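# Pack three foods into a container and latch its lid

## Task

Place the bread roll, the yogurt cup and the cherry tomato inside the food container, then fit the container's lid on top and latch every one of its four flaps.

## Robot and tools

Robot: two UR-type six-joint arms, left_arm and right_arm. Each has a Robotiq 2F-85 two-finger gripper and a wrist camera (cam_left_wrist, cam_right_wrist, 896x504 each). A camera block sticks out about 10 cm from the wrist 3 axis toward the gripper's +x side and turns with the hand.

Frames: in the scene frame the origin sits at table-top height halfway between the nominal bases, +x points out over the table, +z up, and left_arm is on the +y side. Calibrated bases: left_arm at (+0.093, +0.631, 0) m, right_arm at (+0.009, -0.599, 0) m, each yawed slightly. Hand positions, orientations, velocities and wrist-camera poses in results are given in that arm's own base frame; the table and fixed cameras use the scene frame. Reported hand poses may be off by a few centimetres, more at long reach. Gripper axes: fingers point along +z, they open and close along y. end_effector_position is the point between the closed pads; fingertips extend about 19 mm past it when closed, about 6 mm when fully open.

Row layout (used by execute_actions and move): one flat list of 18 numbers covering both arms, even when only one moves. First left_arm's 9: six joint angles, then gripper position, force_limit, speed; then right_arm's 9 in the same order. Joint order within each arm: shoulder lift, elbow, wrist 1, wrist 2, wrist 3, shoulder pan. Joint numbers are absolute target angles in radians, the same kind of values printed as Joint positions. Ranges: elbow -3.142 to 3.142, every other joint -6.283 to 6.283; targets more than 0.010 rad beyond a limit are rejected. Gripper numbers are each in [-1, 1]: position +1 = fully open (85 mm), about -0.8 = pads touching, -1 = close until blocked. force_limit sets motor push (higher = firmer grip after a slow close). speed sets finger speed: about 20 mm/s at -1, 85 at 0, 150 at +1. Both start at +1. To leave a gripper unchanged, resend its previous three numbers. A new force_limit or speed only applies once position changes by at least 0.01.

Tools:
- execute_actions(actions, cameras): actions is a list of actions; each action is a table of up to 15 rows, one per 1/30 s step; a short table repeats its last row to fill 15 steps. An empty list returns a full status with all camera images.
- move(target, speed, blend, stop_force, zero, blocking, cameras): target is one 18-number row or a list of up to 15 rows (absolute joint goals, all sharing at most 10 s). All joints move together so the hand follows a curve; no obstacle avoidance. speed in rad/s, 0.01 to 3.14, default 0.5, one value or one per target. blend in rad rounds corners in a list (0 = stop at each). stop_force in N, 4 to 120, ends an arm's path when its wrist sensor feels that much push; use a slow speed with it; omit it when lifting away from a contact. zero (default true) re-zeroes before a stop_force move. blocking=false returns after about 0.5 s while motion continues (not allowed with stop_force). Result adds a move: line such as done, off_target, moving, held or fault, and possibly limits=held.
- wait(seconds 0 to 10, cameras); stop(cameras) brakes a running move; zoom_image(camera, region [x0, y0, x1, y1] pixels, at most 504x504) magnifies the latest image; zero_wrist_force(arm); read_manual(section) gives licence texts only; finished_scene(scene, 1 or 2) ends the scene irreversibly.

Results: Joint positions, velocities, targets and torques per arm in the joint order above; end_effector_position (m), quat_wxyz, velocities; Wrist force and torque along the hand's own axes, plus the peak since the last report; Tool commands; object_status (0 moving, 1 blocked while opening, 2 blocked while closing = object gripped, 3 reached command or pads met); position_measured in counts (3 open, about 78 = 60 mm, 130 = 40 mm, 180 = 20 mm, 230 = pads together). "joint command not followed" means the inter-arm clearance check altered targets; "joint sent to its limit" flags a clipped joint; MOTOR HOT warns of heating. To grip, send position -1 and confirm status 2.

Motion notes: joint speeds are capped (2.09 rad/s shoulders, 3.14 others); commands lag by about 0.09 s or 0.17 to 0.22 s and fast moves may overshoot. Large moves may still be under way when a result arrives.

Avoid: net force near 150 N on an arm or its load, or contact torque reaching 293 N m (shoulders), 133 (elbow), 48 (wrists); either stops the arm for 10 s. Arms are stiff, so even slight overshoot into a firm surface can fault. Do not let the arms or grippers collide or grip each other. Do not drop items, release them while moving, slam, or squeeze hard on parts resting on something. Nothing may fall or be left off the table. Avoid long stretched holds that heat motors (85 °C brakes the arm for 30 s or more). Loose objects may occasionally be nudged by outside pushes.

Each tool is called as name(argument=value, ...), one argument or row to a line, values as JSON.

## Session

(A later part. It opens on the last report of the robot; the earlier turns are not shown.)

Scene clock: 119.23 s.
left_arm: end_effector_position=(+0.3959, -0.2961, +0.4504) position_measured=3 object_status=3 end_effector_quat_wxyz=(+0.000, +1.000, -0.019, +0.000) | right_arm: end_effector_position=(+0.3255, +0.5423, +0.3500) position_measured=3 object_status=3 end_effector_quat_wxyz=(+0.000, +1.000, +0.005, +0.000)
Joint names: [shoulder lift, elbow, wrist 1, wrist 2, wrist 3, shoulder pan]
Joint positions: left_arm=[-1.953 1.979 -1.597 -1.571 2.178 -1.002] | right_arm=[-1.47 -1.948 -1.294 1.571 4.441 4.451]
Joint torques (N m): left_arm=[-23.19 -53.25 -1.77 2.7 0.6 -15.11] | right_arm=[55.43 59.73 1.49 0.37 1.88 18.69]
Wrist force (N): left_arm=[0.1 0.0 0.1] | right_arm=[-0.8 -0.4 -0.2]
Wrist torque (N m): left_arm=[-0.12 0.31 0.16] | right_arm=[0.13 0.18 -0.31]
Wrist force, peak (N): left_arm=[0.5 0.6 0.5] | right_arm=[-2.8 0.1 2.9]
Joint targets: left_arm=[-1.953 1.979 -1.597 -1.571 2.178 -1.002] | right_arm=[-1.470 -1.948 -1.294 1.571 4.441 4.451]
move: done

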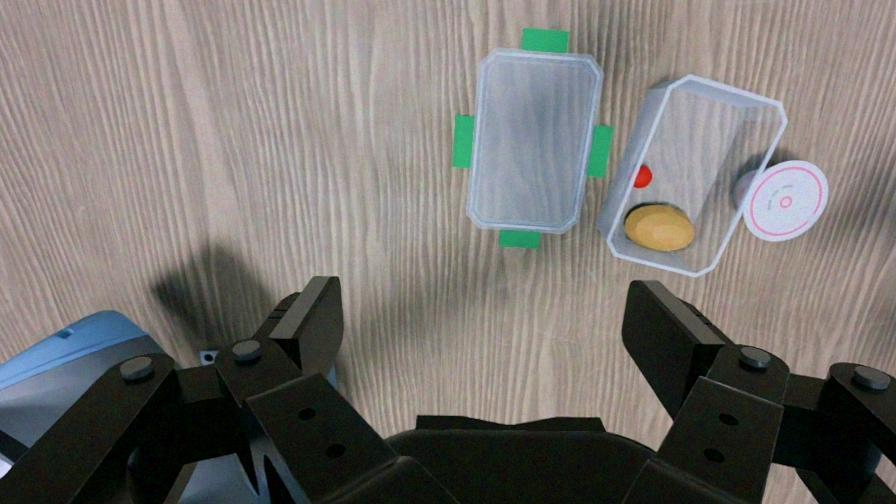

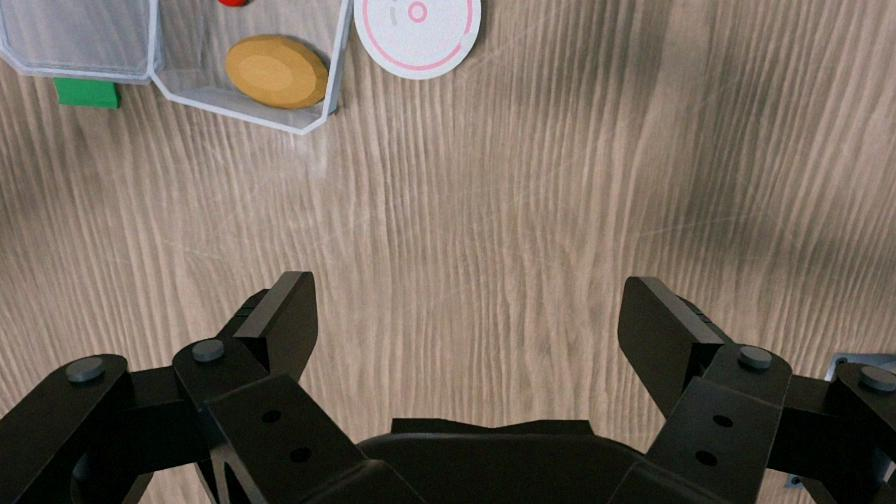

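move(
  target=[
    [-1.953,1.979,-1.597,-1.571,2.178,-1.002,1,-0.8,0,-1.8257,-1.9091,-0.9776,1.571,4.0544,4.2389,-0.82,-0.8,-0.6],
    [-1.953,1.979,-1.597,-1.571,2.178,-1.002,1,-0.8,0,-1.9684,-1.9902,-0.7538,1.571,4.0544,4.2389,-0.82,-0.8,-0.6],
    [-1.953,1.979,-1.597,-1.571,2.178,-1.002,1,-0.8,0,-1.9039,-2.0913,-0.7172,1.571,4.1306,4.3151,-0.82,-0.8,-0.6],
  ],
  speed=[0.6,0.25,0.06],
  cameras=["all"],
)

Scene clock: 126.00 s.
left_arm: end_effector_position=(+0.3959, -0.2961, +0.4504) position_measured=3 object_status=3 end_effector_quat_wxyz=(+0.000, +1.000, -0.019, +0.000) | right_arm: end_effector_position=(+0.4299, +0.5743, +0.0450) position_measured=230 object_status=3 end_effector_quat_wxyz=(+0.000, +0.996, +0.092, +0.000)
Joint names: [shoulder lift, elbow, wrist 1, wrist 2, wrist 3, shoulder pan]
Joint positions: left_arm=[-1.953 1.979 -1.597 -1.571 2.178 -1.002] | right_arm=[-1.904 -2.091 -0.717 1.571 4.13 4.315]
Joint torques (N m): left_arm=[-22.51 -52.42 -1.82 3.03 0.52 -13.84] | right_arm=[76.58 25.76 7.78 0.65 1.98 19.33]
Wrist force (N): left_arm=[0.4 0.2 0.1] | right_arm=[0.2 -0.1 -0.2]
Wrist torque (N m): left_arm=[-0.10 0.28 0.16] | right_arm=[0.15 0.07 -0.34]
Wrist force, peak (N): left_arm=[0.5 0.2 0.7] | right_arm=[-2.5 3.3 -11.5]
Joint targets: left_arm=[-1.953 1.979 -1.597 -1.571 2.178 -1.002] | right_arm=[-1.904 -2.091 -0.717 1.571 4.131 4.315]
move: done

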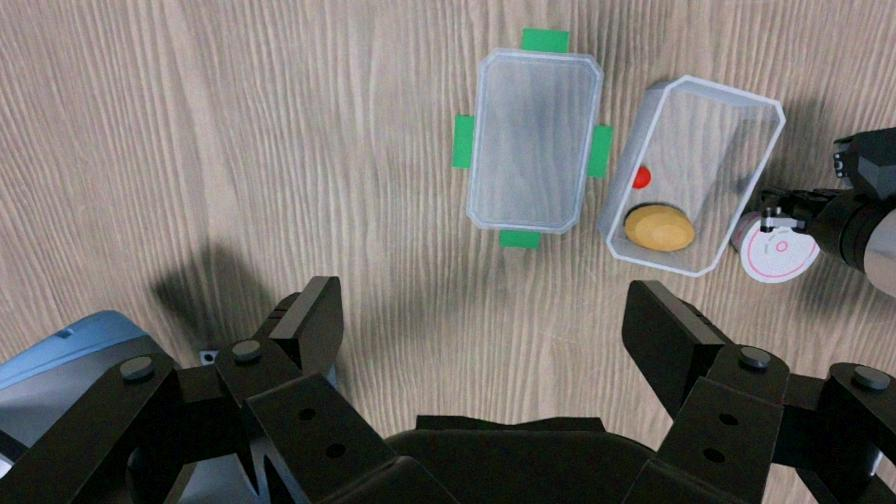

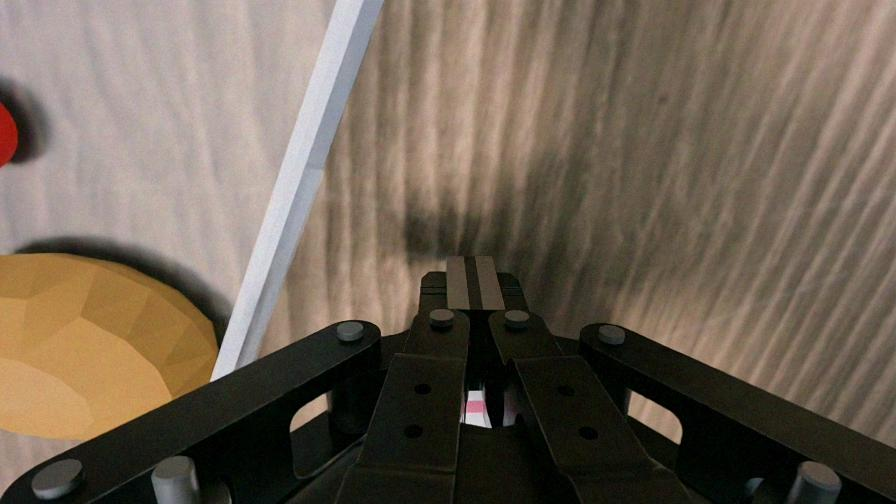

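move(
  target=[
    [-1.953,1.979,-1.597,-1.571,2.178,-1.002,1,-0.8,0,-1.9156,-2.0733,-0.7235,1.571,4.1396,4.3241,-0.82,-0.8,-0.6],
    [-1.953,1.979,-1.597,-1.571,2.178,-1.002,1,-0.8,0,-1.8114,-2.2273,-0.6737,1.571,4.2346,4.4191,-0.82,-0.8,-0.6],
  ],
  speed=[0.1,0.06],
  cameras=["all"],
)

Scene clock: 129.83 s.
left_arm: end_effector_position=(+0.3959, -0.2961, +0.4504) position_measured=3 object_status=3 end_effector_quat_wxyz=(+0.000, +1.000, -0.019, +0.000) | right_arm: end_effector_position=(+0.3467, +0.5456, +0.0451) position_measured=230 object_status=3 end_effector_quat_wxyz=(+0.000, +0.996, +0.092, +0.000)
Joint names: [shoulder lift, elbow, wrist 1, wrist 2, wrist 3, shoulder pan]
Joint positions: left_arm=[-1.953 1.979 -1.597 -1.571 2.178 -1.002] | right_arm=[-1.811 -2.227 -0.674 1.571 4.235 4.419]
Joint torques (N m): left_arm=[-20.77 -52.25 -1.69 2.48 0.61 -14.45] | right_arm=[71.46 24.27 7.56 0.71 2.05 22.76]
Wrist force (N): left_arm=[0.1 -0.2 0.3] | right_arm=[-0.1 0.5 1.3]
Wrist torque (N m): left_arm=[-0.16 0.31 0.16] | right_arm=[0.25 0.17 -0.33]
Wrist force, peak (N): left_arm=[0.6 0.3 0.5] | right_arm=[0.2 0.9 1.4]
Joint targets: left_arm=[-1.953 1.979 -1.597 -1.571 2.178 -1.002] | right_arm=[-1.811 -2.227 -0.674 1.571 4.235 4.419]
move: done

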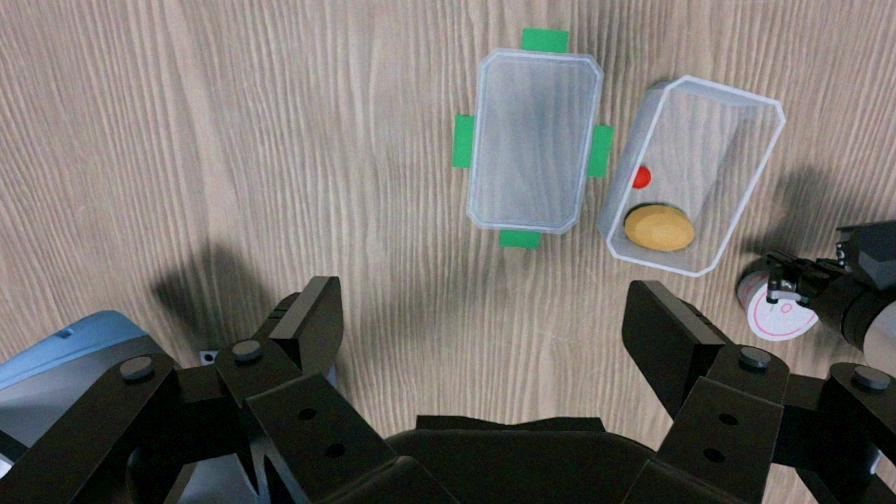

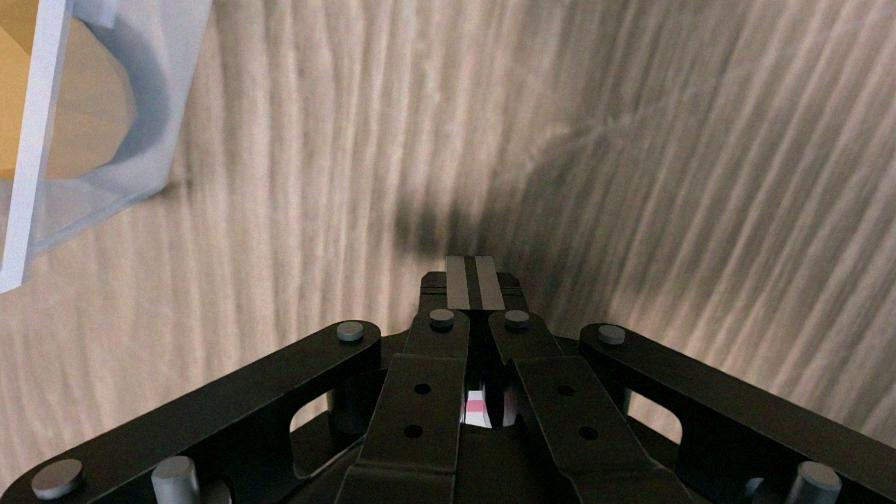

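move(
  target=[
    [-1.953,1.979,-1.597,-1.571,2.178,-1.002,1,-0.8,0,-1.6392,-2.1354,-0.9378,1.571,4.2346,4.4191,-0.82,-0.8,-0.6],
    [-1.953,1.979,-1.597,-1.571,2.178,-1.002,1,-0.8,0,-1.8414,-1.8267,-1.0443,1.571,3.1353,4.4613,0.05,-0.8,-0.6],
  ],
  speed=[0.3,0.6],
  cameras=["all"],
)

Scene clock: 135.43 s.
left_arm: end_effector_position=(+0.3959, -0.2961, +0.4504) position_measured=3 object_status=3 end_effector_quat_wxyz=(+0.000, +1.000, -0.019, +0.000) | right_arm: end_effector_position=(+0.3619, +0.7101, +0.2000) position_measured=123 object_status=0 end_effector_quat_wxyz=(+0.000, +0.788, +0.615, +0.000)
Joint names: [shoulder lift, elbow, wrist 1, wrist 2, wrist 3, shoulder pan]
Joint positions: left_arm=[-1.953 1.979 -1.597 -1.571 2.178 -1.002] | right_arm=[-1.841 -1.827 -1.044 1.571 3.135 4.461]
Joint torques (N m): left_arm=[-23.24 -53.6 -1.6 2.68 0.26 -12.86] | right_arm=[58.37 55.07 2.28 0.38 -2.42 21.05]
Wrist force (N): left_arm=[0.3 0.0 0.2] | right_arm=[-1.0 -0.8 0.3]
Wrist torque (N m): left_arm=[-0.12 0.27 0.16] | right_arm=[0.04 0.29 -0.28]
Wrist force, peak (N): left_arm=[0.3 -0.1 0.7] | right_arm=[-0.7 0.8 2.6]
Joint targets: left_arm=[-1.953 1.979 -1.597 -1.571 2.178 -1.002] | right_arm=[-1.841 -1.827 -1.044 1.571 3.135 4.461]
move: done

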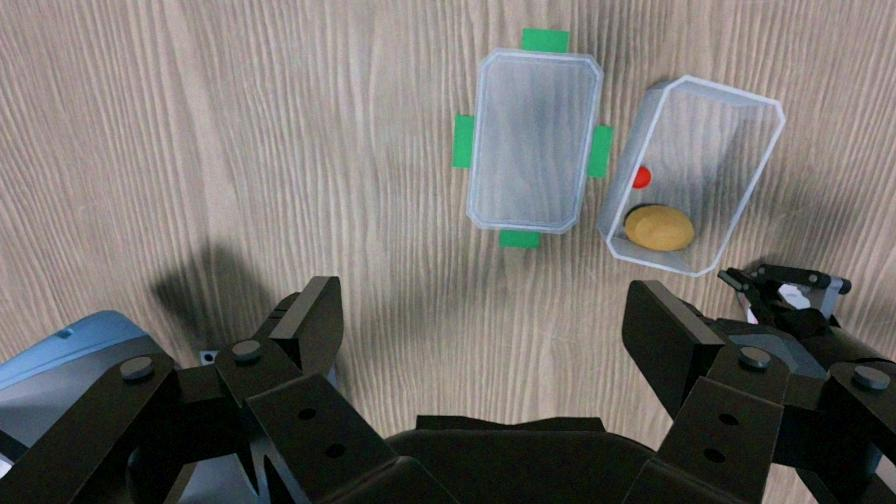

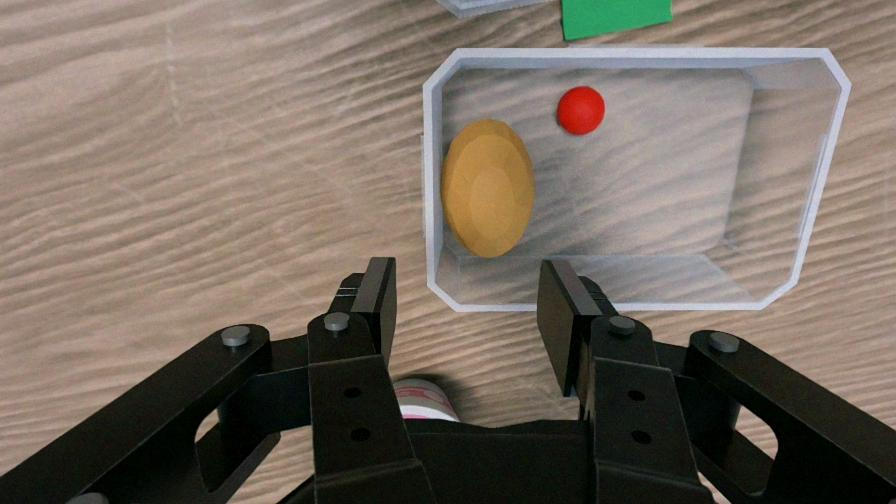

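move(
  target=[
    [-1.953,1.979,-1.597,-1.571,2.178,-1.002,1,-0.8,0,-1.9585,-1.9197,-0.8342,1.571,3.1518,4.4778,0.05,-0.8,-0.6],
    [-1.953,1.979,-1.597,-1.571,2.178,-1.002,1,-0.8,0,-1.9585,-1.9197,-0.8342,1.571,3.1518,4.4778,-1,-1,-1],
  ],
  speed=[0.25,0.3],
  cameras=["cam_right_wrist"],
)

Scene clock: 139.13 s.
left_arm: end_effector_position=(+0.3959, -0.2961, +0.4504) position_measured=3 object_status=3 end_effector_quat_wxyz=(+0.000, +1.000, -0.019, +0.000) | right_arm: end_effector_position=(+0.3494, +0.7132, +0.0800) position_measured=220 object_status=0 end_effector_quat_wxyz=(+0.000, +0.788, +0.615, +0.000)
Joint names: [shoulder lift, elbow, wrist 1, wrist 2, wrist 3, shoulder pan]
Joint positions: left_arm=[-1.953 1.979 -1.597 -1.571 2.178 -1.002] | right_arm=[-1.959 -1.92 -0.834 1.571 3.152 4.478]
Joint torques (N m): left_arm=[-20.36 -52.79 -1.62 2.64 -0.16 -15.72] | right_arm=[63.52 29.76 6.97 0.21 2.16 16.32]
Wrist force (N): left_arm=[0.1 0.1 0.4] | right_arm=[-1.8 -0.3 -2.0]
Wrist torque (N m): left_arm=[-0.10 0.32 0.16] | right_arm=[0.16 0.42 -0.33]
Wrist force, peak (N): left_arm=[0.3 -0.2 0.7] | right_arm=[-1.2 -0.3 -2.8]
Joint targets: left_arm=[-1.953 1.979 -1.597 -1.571 2.178 -1.002] | right_arm=[-1.958 -1.920 -0.834 1.571 3.152 4.478]
move: done
Images, in order (width x height): cam_right_wrist 896x504.

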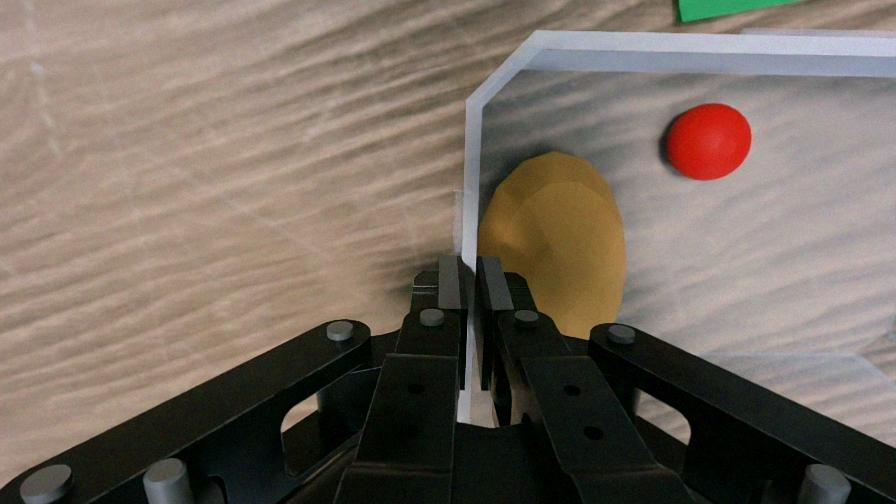

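move(
  target=[
    [-1.953,1.979,-1.597,-1.571,2.178,-1.002,1,-0.8,0,-1.9857,-1.8774,-0.8493,1.571,3.4603,4.4573,-1,-1,-1],
    [-1.953,1.979,-1.597,-1.571,2.178,-1.002,1,-0.8,0,-2.0073,-1.8432,-0.8619,1.571,3.7735,4.4415,-1,-1,-1],
    [-1.953,1.979,-1.597,-1.571,2.178,-1.002,1,-0.8,0,-2.0240,-1.8164,-0.8720,1.571,4.0769,4.4159,-1,-1,-1],
    [-1.953,1.979,-1.597,-1.571,2.178,-1.002,1,-0.8,0,-2.0318,-1.8036,-0.8770,1.571,4.3733,4.3833,-1,-1,-1],
  ],
  speed=0.22,
  blend=[0.03,0.03,0.03,0],
  cameras=["all"],
)

Scene clock: 145.47 s.
left_arm: end_effector_position=(+0.3959, -0.2961, +0.4504) position_measured=3 object_status=3 end_effector_quat_wxyz=(+0.000, +1.000, -0.019, +0.000) | right_arm: end_effector_position=(+0.4336, +0.7309, +0.0800) position_measured=220 object_status=2 end_effector_quat_wxyz=(+0.000, +1.000, +0.005, +0.000)
Joint names: [shoulder lift, elbow, wrist 1, wrist 2, wrist 3, shoulder pan]
Joint positions: left_arm=[-1.953 1.979 -1.597 -1.571 2.178 -1.002] | right_arm=[-2.032 -1.804 -0.877 1.571 4.373 4.383]
Joint torques (N m): left_arm=[-21.56 -53.08 -2.02 2.57 0.26 -15.43] | right_arm=[60.87 43.84 0.15 0.01 1.62 -16.64]
Wrist force (N): left_arm=[0.6 -0.2 0.5] | right_arm=[-2.5 -2.2 -10.0]
Wrist torque (N m): left_arm=[-0.15 0.23 0.16] | right_arm=[0.08 0.09 -0.40]
Wrist force, peak (N): left_arm=[0.7 0.2 0.5] | right_arm=[-3.1 -2.5 -14.2]
Joint targets: left_arm=[-1.953 1.979 -1.597 -1.571 2.178 -1.002] | right_arm=[-2.032 -1.804 -0.877 1.571 4.373 4.383]
move: done

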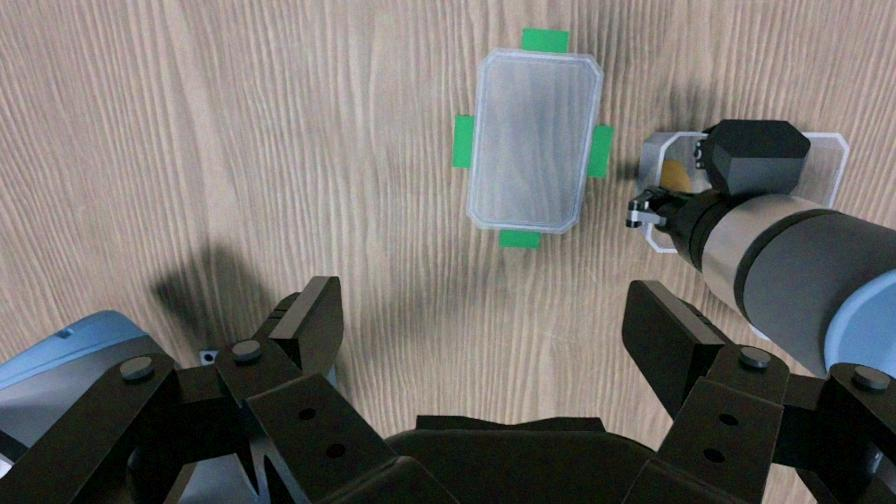

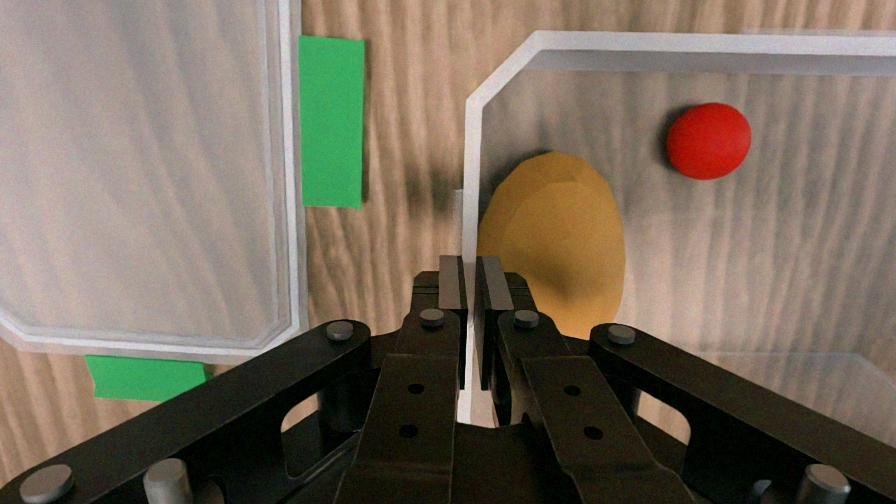

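move(
  target=[
    [-1.953,1.979,-1.597,-1.571,2.178,-1.002,1,-0.8,0,-2.0318,-1.8036,-0.8770,1.571,4.3733,4.3833,-0.1,-1,-1],
    [-1.953,1.979,-1.597,-1.571,2.178,-1.002,1,-0.8,0,-1.9198,-1.7187,-1.0739,1.571,4.3733,4.3833,-0.1,-1,-1],
    [-1.953,1.979,-1.597,-1.571,2.178,-1.002,1,-0.8,0,-1.6406,-2.0700,-1.0018,1.571,6.0912,4.5302,0.05,-1,-1],
  ],
  speed=[0.2,0.3,0.7],
  cameras=["all"],
)

Scene clock: 152.70 s.
left_arm: end_effector_position=(+0.3959, -0.2961, +0.4504) position_measured=3 object_status=3 end_effector_quat_wxyz=(+0.000, +1.000, -0.019, +0.000) | right_arm: end_effector_position=(+0.2879, +0.6019, +0.2000) position_measured=123 object_status=0 end_effector_quat_wxyz=(+0.000, +0.711, -0.704, +0.000)
Joint names: [shoulder lift, elbow, wrist 1, wrist 2, wrist 3, shoulder pan]
Joint positions: left_arm=[-1.953 1.979 -1.597 -1.571 2.178 -1.002] | right_arm=[-1.641 -2.07 -1.002 1.571 6.091 4.53]
Joint torques (N m): left_arm=[-22.21 -51.35 -2.11 2.78 0.12 -13.16] | right_arm=[63.44 34.52 7.84 0.13 2.37 18.09]
Wrist force (N): left_arm=[0.1 -0.1 0.3] | right_arm=[-0.7 -0.1 0.4]
Wrist torque (N m): left_arm=[-0.14 0.31 0.16] | right_arm=[0.16 0.18 -0.32]
Wrist force, peak (N): left_arm=[0.6 0.1 0.5] | right_arm=[-2.5 -1.5 -11.6]
Joint targets: left_arm=[-1.953 1.979 -1.597 -1.571 2.178 -1.002] | right_arm=[-1.641 -2.070 -1.002 1.571 6.091 4.530]
move: done

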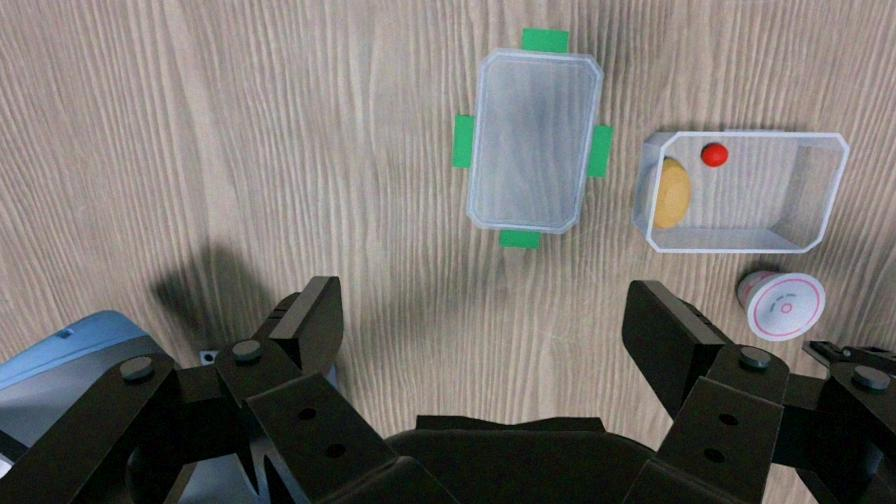

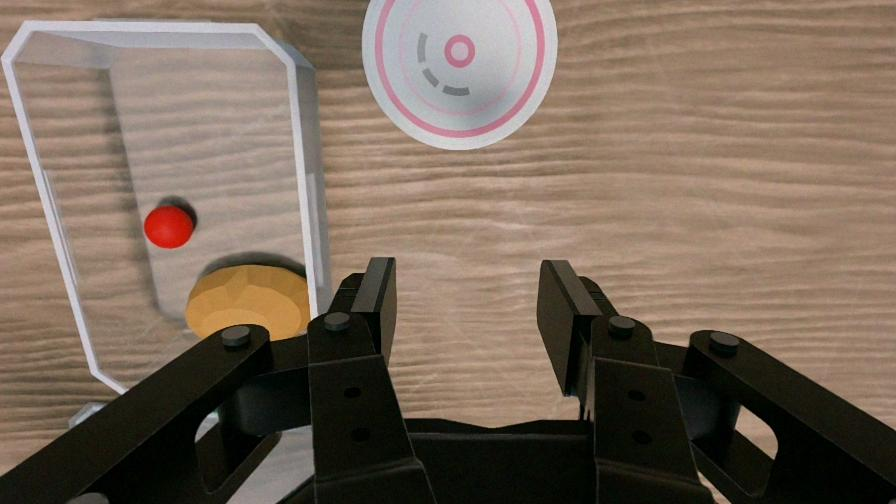

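move(
  target=[
    [-1.4669,2.0957,-2.1996,-1.571,0.0553,-1.5533,-0.82,-0.8,0,-1.4790,-2.2929,-0.9405,1.571,6.0443,4.4833,0.05,-1,-1],
    [-1.4669,2.0957,-2.1996,-1.571,0.0553,-1.5533,-0.82,-0.8,0,-1.6414,-2.3845,-0.6865,1.571,6.0443,4.4833,0.05,-1,-1],
  ],
  speed=[0.5,0.15],
  cameras=["all"],
)

Scene clock: 160.13 s.
left_arm: end_effector_position=(+0.1854, -0.6425, +0.1700) position_measured=231 object_status=3 end_effector_quat_wxyz=(+0.000, +0.720, +0.694, +0.000) | right_arm: end_effector_position=(+0.2888, +0.4721, +0.0659) position_measured=123 object_status=3 end_effector_quat_wxyz=(+0.000, +0.711, -0.704, +0.000)
Joint names: [shoulder lift, elbow, wrist 1, wrist 2, wrist 3, shoulder pan]
Joint positions: left_arm=[-1.467 2.096 -2.2 -1.571 0.055 -1.553] | right_arm=[-1.641 -2.384 -0.687 1.571 6.044 4.483]
Joint torques (N m): left_arm=[-32.55 -32.43 -7.24 2.67 -3.09 -15.48] | right_arm=[30.74 25.06 7.61 0.36 -2.69 -9.65]
Wrist force (N): left_arm=[-0.1 -0.2 0.3] | right_arm=[-0.7 0.0 0.6]
Wrist torque (N m): left_arm=[-0.09 0.31 0.28] | right_arm=[0.19 0.17 -0.18]
Wrist force, peak (N): left_arm=[-0.1 -1.2 -0.5] | right_arm=[-1.1 0.7 1.1]
Joint targets: left_arm=[-1.467 2.096 -2.200 -1.571 0.055 -1.553] | right_arm=[-1.641 -2.384 -0.687 1.571 6.044 4.483]
move: done

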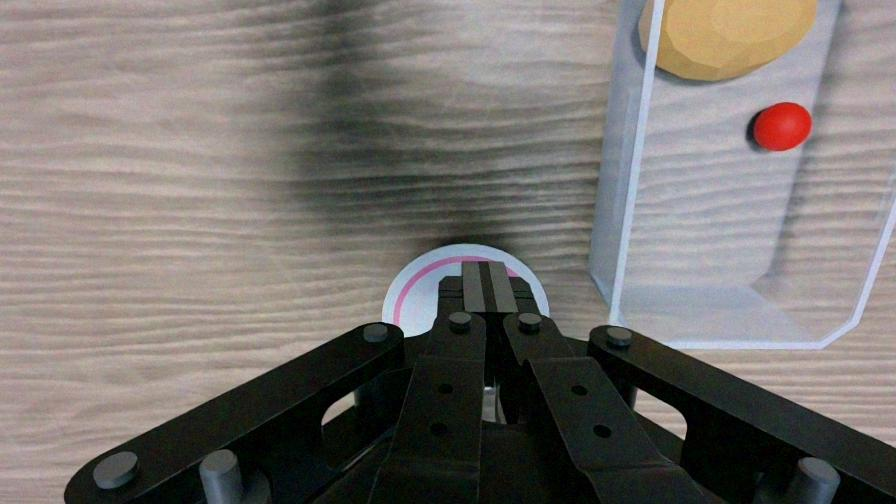

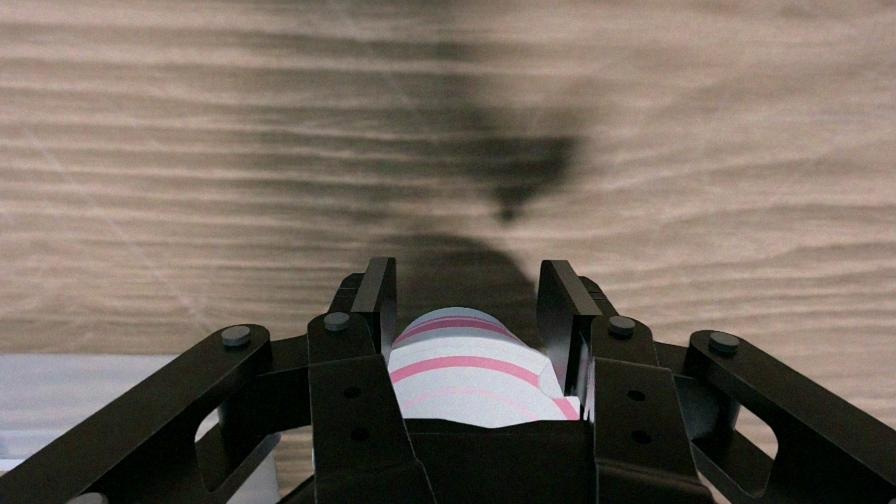

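move(
  target=[
    [-1.3397,2.1707,-2.4018,-1.571,0.0553,-1.5533,-0.82,-0.8,0,-1.6414,-2.3845,-0.6865,1.571,6.0443,4.4833,0.05,-1,-1],
    [-1.3162,2.1382,-2.3928,-1.571,0.0539,-1.5547,-0.82,-0.8,0,-1.6414,-2.3845,-0.6865,1.571,6.0443,4.4833,0.05,-1,-1],
  ],
  speed=[0.3,0.015],
  stop_force=12,
  cameras=["all"],
)

Scene clock: 164.83 s.
left_arm: end_effector_position=(+0.1848, -0.6576, +0.0710) position_measured=231 object_status=3 end_effector_quat_wxyz=(+0.000, +0.720, +0.694, +0.000) | right_arm: end_effector_position=(+0.2888, +0.4720, +0.0658) position_measured=123 object_status=3 end_effector_quat_wxyz=(+0.000, +0.711, -0.704, +0.000)
Joint names: [shoulder lift, elbow, wrist 1, wrist 2, wrist 3, shoulder pan]
Joint positions: left_arm=[-1.32 2.143 -2.394 -1.571 0.054 -1.555] | right_arm=[-1.641 -2.385 -0.686 1.571 6.044 4.483]
Joint torques (N m): left_arm=[-58.93 -32.45 -9.76 2.75 -0.84 -4.7] | right_arm=[34.85 48.33 7.43 0.26 -1.86 0.91]
Wrist force (N): left_arm=[9.7 -1.2 -1.1] | right_arm=[9.5 -0.8 -0.3]
Wrist torque (N m): left_arm=[-0.07 0.42 0.30] | right_arm=[0.30 0.36 -0.05]
Wrist force, peak (N): left_arm=[13.5 -1.3 -1.7] | right_arm=[10.9 -1.0 -1.1]
Joint targets: left_arm=[-1.320 2.143 -2.394 -1.571 0.054 -1.554] | right_arm=[-1.641 -2.384 -0.687 1.571 6.044 4.483]
move: contact (left_arm); path passed 1 of 2 targets

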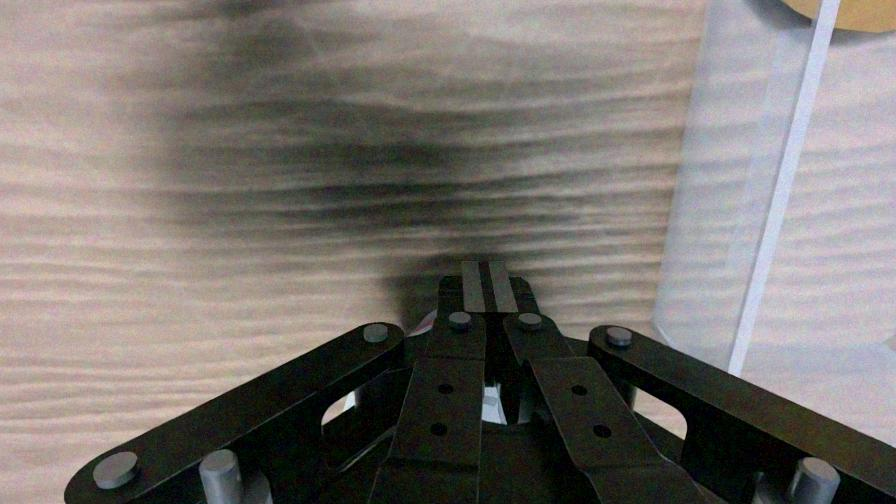

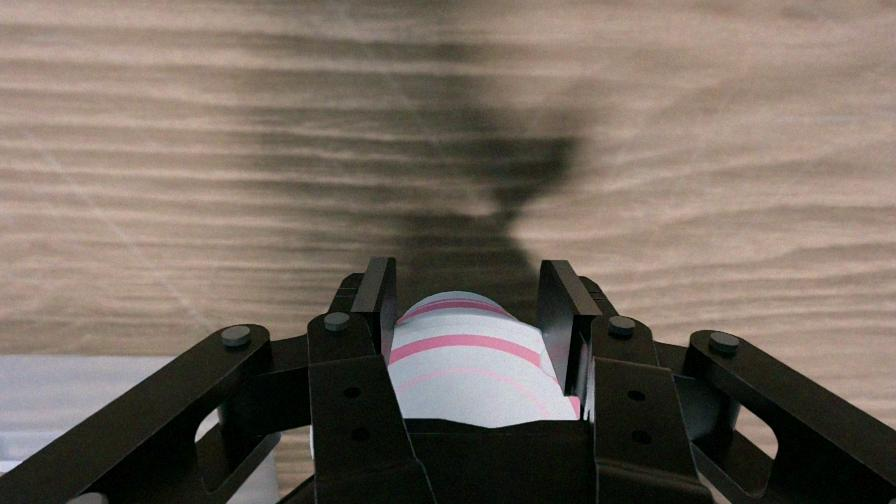

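move(
  target=[-1.3140,2.1352,-2.3920,-1.571,0.0538,-1.5548,-0.82,-0.8,0,-1.6414,-2.3845,-0.6865,1.571,6.0443,4.4833,0.05,-1,-1],
  speed=0.01,
  stop_force=24,
  zero=false,
)

Scene clock: 166.40 s.
left_arm: end_effector_position=(+0.1848, -0.6594, +0.0710) position_measured=231 object_status=3 end_effector_quat_wxyz=(+0.000, +0.720, +0.694, +0.000) | right_arm: end_effector_position=(+0.2888, +0.4721, +0.0659) position_measured=123 object_status=3 end_effector_quat_wxyz=(+0.000, +0.711, -0.704, +0.000)
Joint names: [shoulder lift, elbow, wrist 1, wrist 2, wrist 3, shoulder pan]
Joint positions: left_arm=[-1.317 2.14 -2.393 -1.571 0.054 -1.555] | right_arm=[-1.641 -2.385 -0.687 1.571 6.044 4.483]
Joint torques (N m): left_arm=[-62.93 -40.94 -13.02 2.97 0.44 -6.25] | right_arm=[38.53 52.54 10.81 0.25 -2.17 5.45]
Wrist force (N): left_arm=[22.6 -2.1 -4.3] | right_arm=[21.2 -1.9 -1.7]
Wrist torque (N m): left_arm=[-0.06 0.58 0.31] | right_arm=[0.27 0.52 0.06]
Wrist force, peak (N): left_arm=[25.8 -2.4 -3.9] | right_arm=[22.4 -2.2 -1.9]
Joint targets: left_arm=[-1.317 2.140 -2.393 -1.571 0.054 -1.555] | right_arm=[-1.641 -2.384 -0.687 1.571 6.044 4.483]
move: contact (left_arm)

move(
  target=[
    [-1.3585,2.1209,-2.3331,-1.571,0.0538,-1.5548,-0.82,-0.8,0,-1.5885,-2.3618,-0.7621,1.571,6.0443,4.4833,0.05,-1,-1],
    [-1.3967,2.0990,-2.2731,-1.571,0.0538,-1.5548,-0.82,-0.8,0,-1.5405,-2.3360,-0.8359,1.571,6.0443,4.4833,0.05,-1,-1],
  ],
  speed=[0.08,0.08],
  blend=[0.01,0],
  cameras=["all"],
)

Scene clock: 169.17 s.
left_arm: end_effector_position=(+0.1847, -0.6594, +0.1310) position_measured=231 object_status=3 end_effector_quat_wxyz=(+0.000, +0.720, +0.694, +0.000) | right_arm: end_effector_position=(+0.2888, +0.4721, +0.1259) position_measured=123 object_status=3 end_effector_quat_wxyz=(+0.000, +0.711, -0.704, +0.000)
Joint names: [shoulder lift, elbow, wrist 1, wrist 2, wrist 3, shoulder pan]
Joint positions: left_arm=[-1.397 2.099 -2.273 -1.571 0.054 -1.555] | right_arm=[-1.541 -2.336 -0.836 1.571 6.044 4.483]
Joint torques (N m): left_arm=[-61.58 -58.89 -6.3 2.58 -2.83 -19.21] | right_arm=[52.35 64.9 7.43 0 -2.27 12.14]
Wrist force (N): left_arm=[21.1 -2.2 0.3] | right_arm=[19.9 -1.5 0.7]
Wrist torque (N m): left_arm=[-0.06 0.70 0.30] | right_arm=[0.29 0.56 -0.03]
Wrist force, peak (N): left_arm=[25.0 -2.2 1.7] | right_arm=[23.3 -2.4 2.1]
Joint targets: left_arm=[-1.397 2.099 -2.273 -1.571 0.054 -1.555] | right_arm=[-1.540 -2.336 -0.836 1.571 6.044 4.483]
move: done

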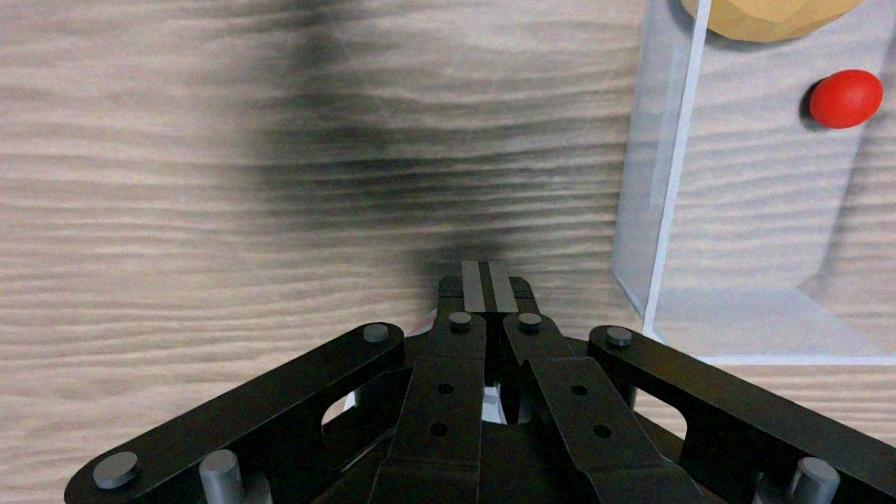

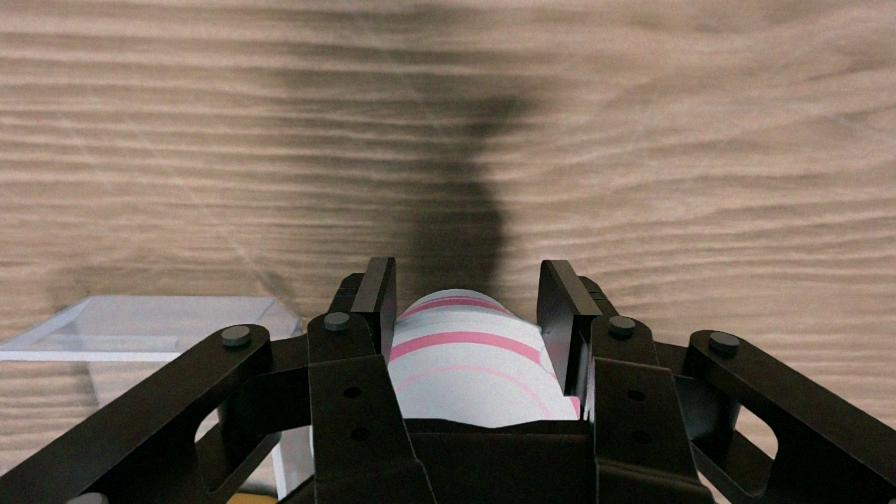

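move(
  target=[
    [-1.4611,2.0719,-2.1816,-1.571,0.1148,-1.4939,-0.82,-0.8,0,-1.5446,-2.2262,-0.9417,1.571,5.9868,4.4258,0.05,-1,-1],
    [-1.4679,2.0795,-2.1825,-1.571,0.1777,-1.4309,-0.82,-0.8,0,-1.6113,-2.1588,-0.9423,1.571,5.9359,4.3749,0.05,-1,-1],
    [-1.4699,2.0819,-2.1828,-1.571,0.2423,-1.3663,-0.82,-0.8,0,-1.6757,-2.0882,-0.9485,1.571,5.8910,4.3300,0.05,-1,-1],
    [-1.4676,2.0792,-2.1825,-1.571,0.3080,-1.3006,-0.82,-0.8,0,-1.7384,-2.0143,-0.9597,1.571,5.8510,4.2900,0.05,-1,-1],
  ],
  speed=0.12,
  blend=[0.01,0.01,0.01,0],
  cameras=["all"],
)

Scene clock: 170.83 s.
left_arm: end_effector_position=(+0.1891, -0.6576, +0.1363) position_measured=231 object_status=3 end_effector_quat_wxyz=(+0.000, +0.720, +0.694, +0.000) | right_arm: end_effector_position=(+0.2890, +0.4723, +0.1263) position_measured=123 object_status=3 end_effector_quat_wxyz=(+0.000, +0.711, -0.704, +0.000)
Joint names: [shoulder lift, elbow, wrist 1, wrist 2, wrist 3, shoulder pan]
Joint positions: left_arm=[-1.404 2.096 -2.263 -1.571 0.061 -1.548] | right_arm=[-1.54 -2.335 -0.836 1.571 6.044 4.483]
Joint torques (N m): left_arm=[-55.57 -49.7 -2.5 2.8 2.28 13.36] | right_arm=[46.41 34.6 9.98 -0.09 1.9 22.8]
Wrist force (N): left_arm=[8.5 -2.2 0.6] | right_arm=[7.0 -1.9 1.7]
Wrist torque (N m): left_arm=[-0.07 0.40 0.20] | right_arm=[0.20 0.39 -0.15]
Wrist force, peak (N): left_arm=[22.5 -2.7 1.5] | right_arm=[20.7 -1.6 1.8]
Joint targets: left_arm=[-1.404 2.096 -2.263 -1.571 0.061 -1.548] | right_arm=[-1.541 -2.335 -0.836 1.571 6.044 4.483]
move: held (right_arm; a check stopped the path), off_target (left_arm; braked when a check withheld steps of right_arm); path passed 0 of 4 targets; limits=held; left_arm: the shoulder pan is farthest, 0.247 rad from its target; right_arm: the elbow is farthest, 0.321 rad from its target
joint command not followed: on one or more control steps a check withheld the commanded joint targets of the right arm, and it was not sent them on those steps.
cause: the commanded joint targets, or the way to them, would bring a part of the robot too close to another arm (this arm's gripper and the left arm's gripper, 7 mm apart when this arm was first held).

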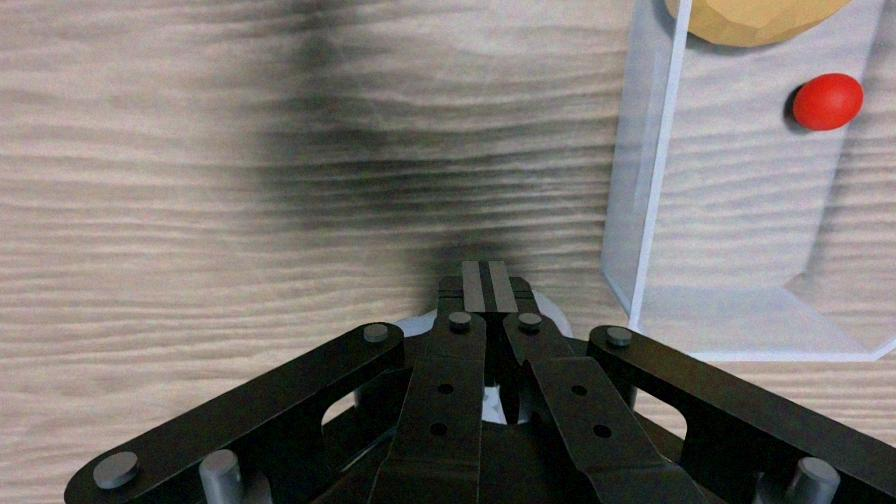

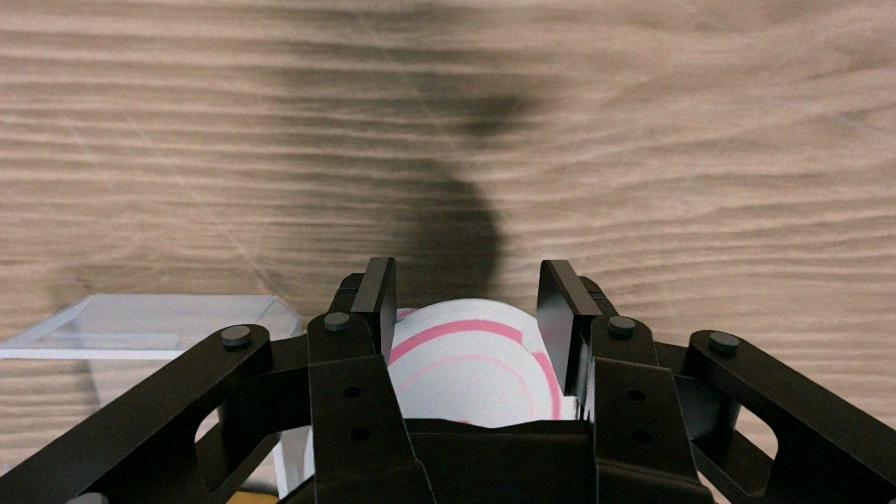

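move(
  target=[-1.3980,2.1008,-2.2736,-1.571,0.0538,-1.5548,-0.82,-0.8,0,-1.5405,-2.3360,-0.8359,1.571,6.0443,4.4833,0.05,-1,-1],
  speed=0.01,
  cameras=["all"],
)

Scene clock: 172.47 s.
left_arm: end_effector_position=(+0.1847, -0.6584, +0.1310) position_measured=231 object_status=3 end_effector_quat_wxyz=(+0.000, +0.720, +0.694, +0.000) | right_arm: end_effector_position=(+0.2888, +0.4721, +0.1260) position_measured=123 object_status=3 end_effector_quat_wxyz=(+0.000, +0.711, -0.704, +0.000)
Joint names: [shoulder lift, elbow, wrist 1, wrist 2, wrist 3, shoulder pan]
Joint positions: left_arm=[-1.398 2.101 -2.273 -1.571 0.054 -1.555] | right_arm=[-1.54 -2.336 -0.836 1.571 6.044 4.483]
Joint torques (N m): left_arm=[-40.4 -31.65 -7.52 2.44 -2.47 -16.49] | right_arm=[46.93 29.87 7.7 0.37 1.98 19.12]
Wrist force (N): left_arm=[0.0 -0.3 0.2] | right_arm=[-0.8 -0.1 0.8]
Wrist torque (N m): left_arm=[-0.10 0.31 0.28] | right_arm=[0.20 0.23 -0.37]
Wrist force, peak (N): left_arm=[8.0 -1.6 1.5] | right_arm=[6.3 -1.4 2.9]
Joint targets: left_arm=[-1.398 2.101 -2.274 -1.571 0.054 -1.555] | right_arm=[-1.540 -2.336 -0.836 1.571 6.044 4.483]
move: done

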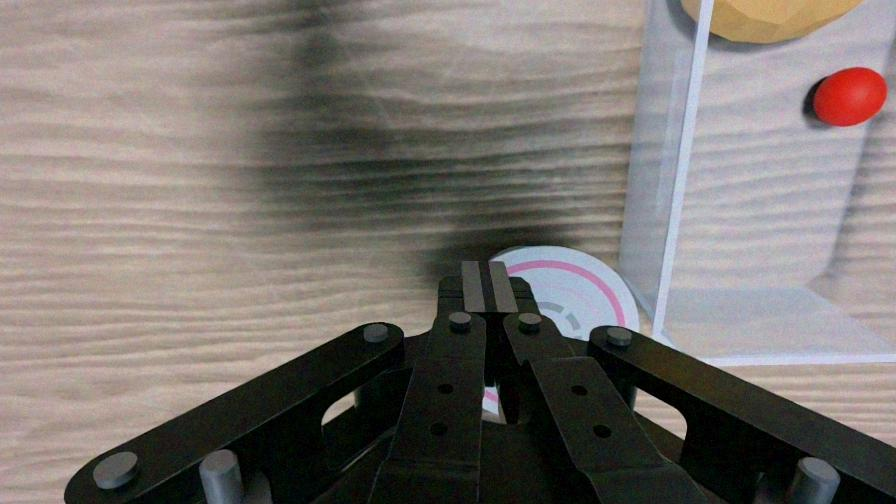

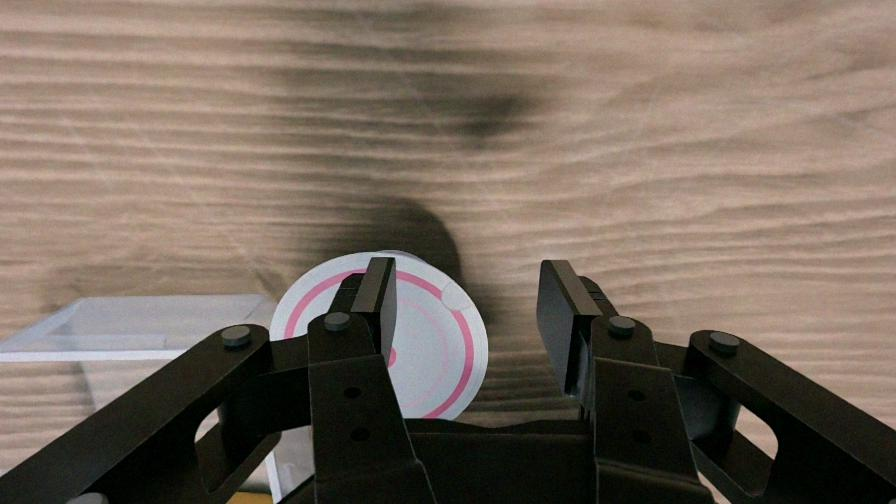

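move(
  target=[
    [-1.4669,2.0957,-2.1996,-1.571,0.0553,-1.5533,-0.82,-0.8,0,-1.4790,-2.2929,-0.9405,1.571,6.0443,4.4833,0.05,-1,-1],
    [-1.75,2.05,-1.87,-1.571,0.0553,-1.20,-0.82,-0.8,0,-1.4703,-1.9484,-1.2937,1.571,4.4406,4.4506,0.05,-1,-1],
  ],
  speed=0.7,
  blend=[0.05,0],
  cameras=["all"],
)

Scene clock: 176.67 s.
left_arm: end_effector_position=(+0.3639, -0.4556, +0.3306) position_measured=231 object_status=3 end_effector_quat_wxyz=(+0.000, +0.587, +0.809, +0.000) | right_arm: end_effector_position=(+0.3255, +0.5423, +0.3500) position_measured=123 object_status=3 end_effector_quat_wxyz=(+0.000, +1.000, +0.005, +0.000)
Joint names: [shoulder lift, elbow, wrist 1, wrist 2, wrist 3, shoulder pan]
Joint positions: left_arm=[-1.75 2.05 -1.87 -1.571 0.055 -1.2] | right_arm=[-1.47 -1.948 -1.294 1.571 4.441 4.451]
Joint torques (N m): left_arm=[-38.36 -53.56 0.03 2.89 2.94 15.41] | right_arm=[53.51 59.99 1.64 1.13 -2.48 -14.99]
Wrist force (N): left_arm=[0.3 -0.2 0.0] | right_arm=[-0.4 -0.4 0.1]
Wrist torque (N m): left_arm=[-0.10 0.26 0.16] | right_arm=[0.11 0.11 -0.18]
Wrist force, peak (N): left_arm=[-0.8 -0.3 2.4] | right_arm=[-0.6 0.6 3.3]
Joint targets: left_arm=[-1.750 2.050 -1.870 -1.571 0.055 -1.200] | right_arm=[-1.470 -1.948 -1.294 1.571 4.441 4.451]
move: done

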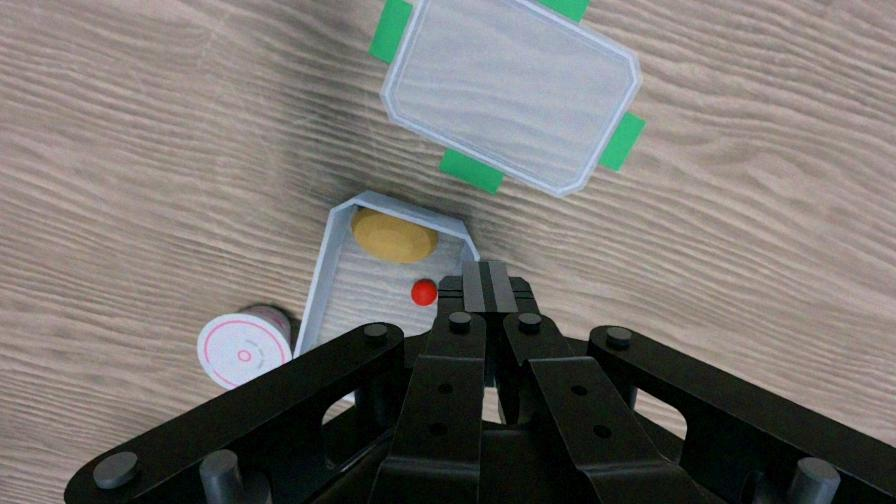

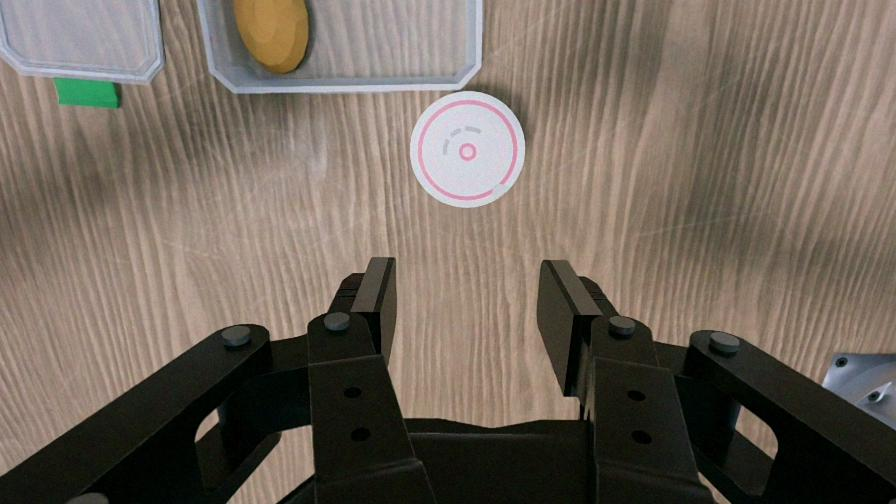

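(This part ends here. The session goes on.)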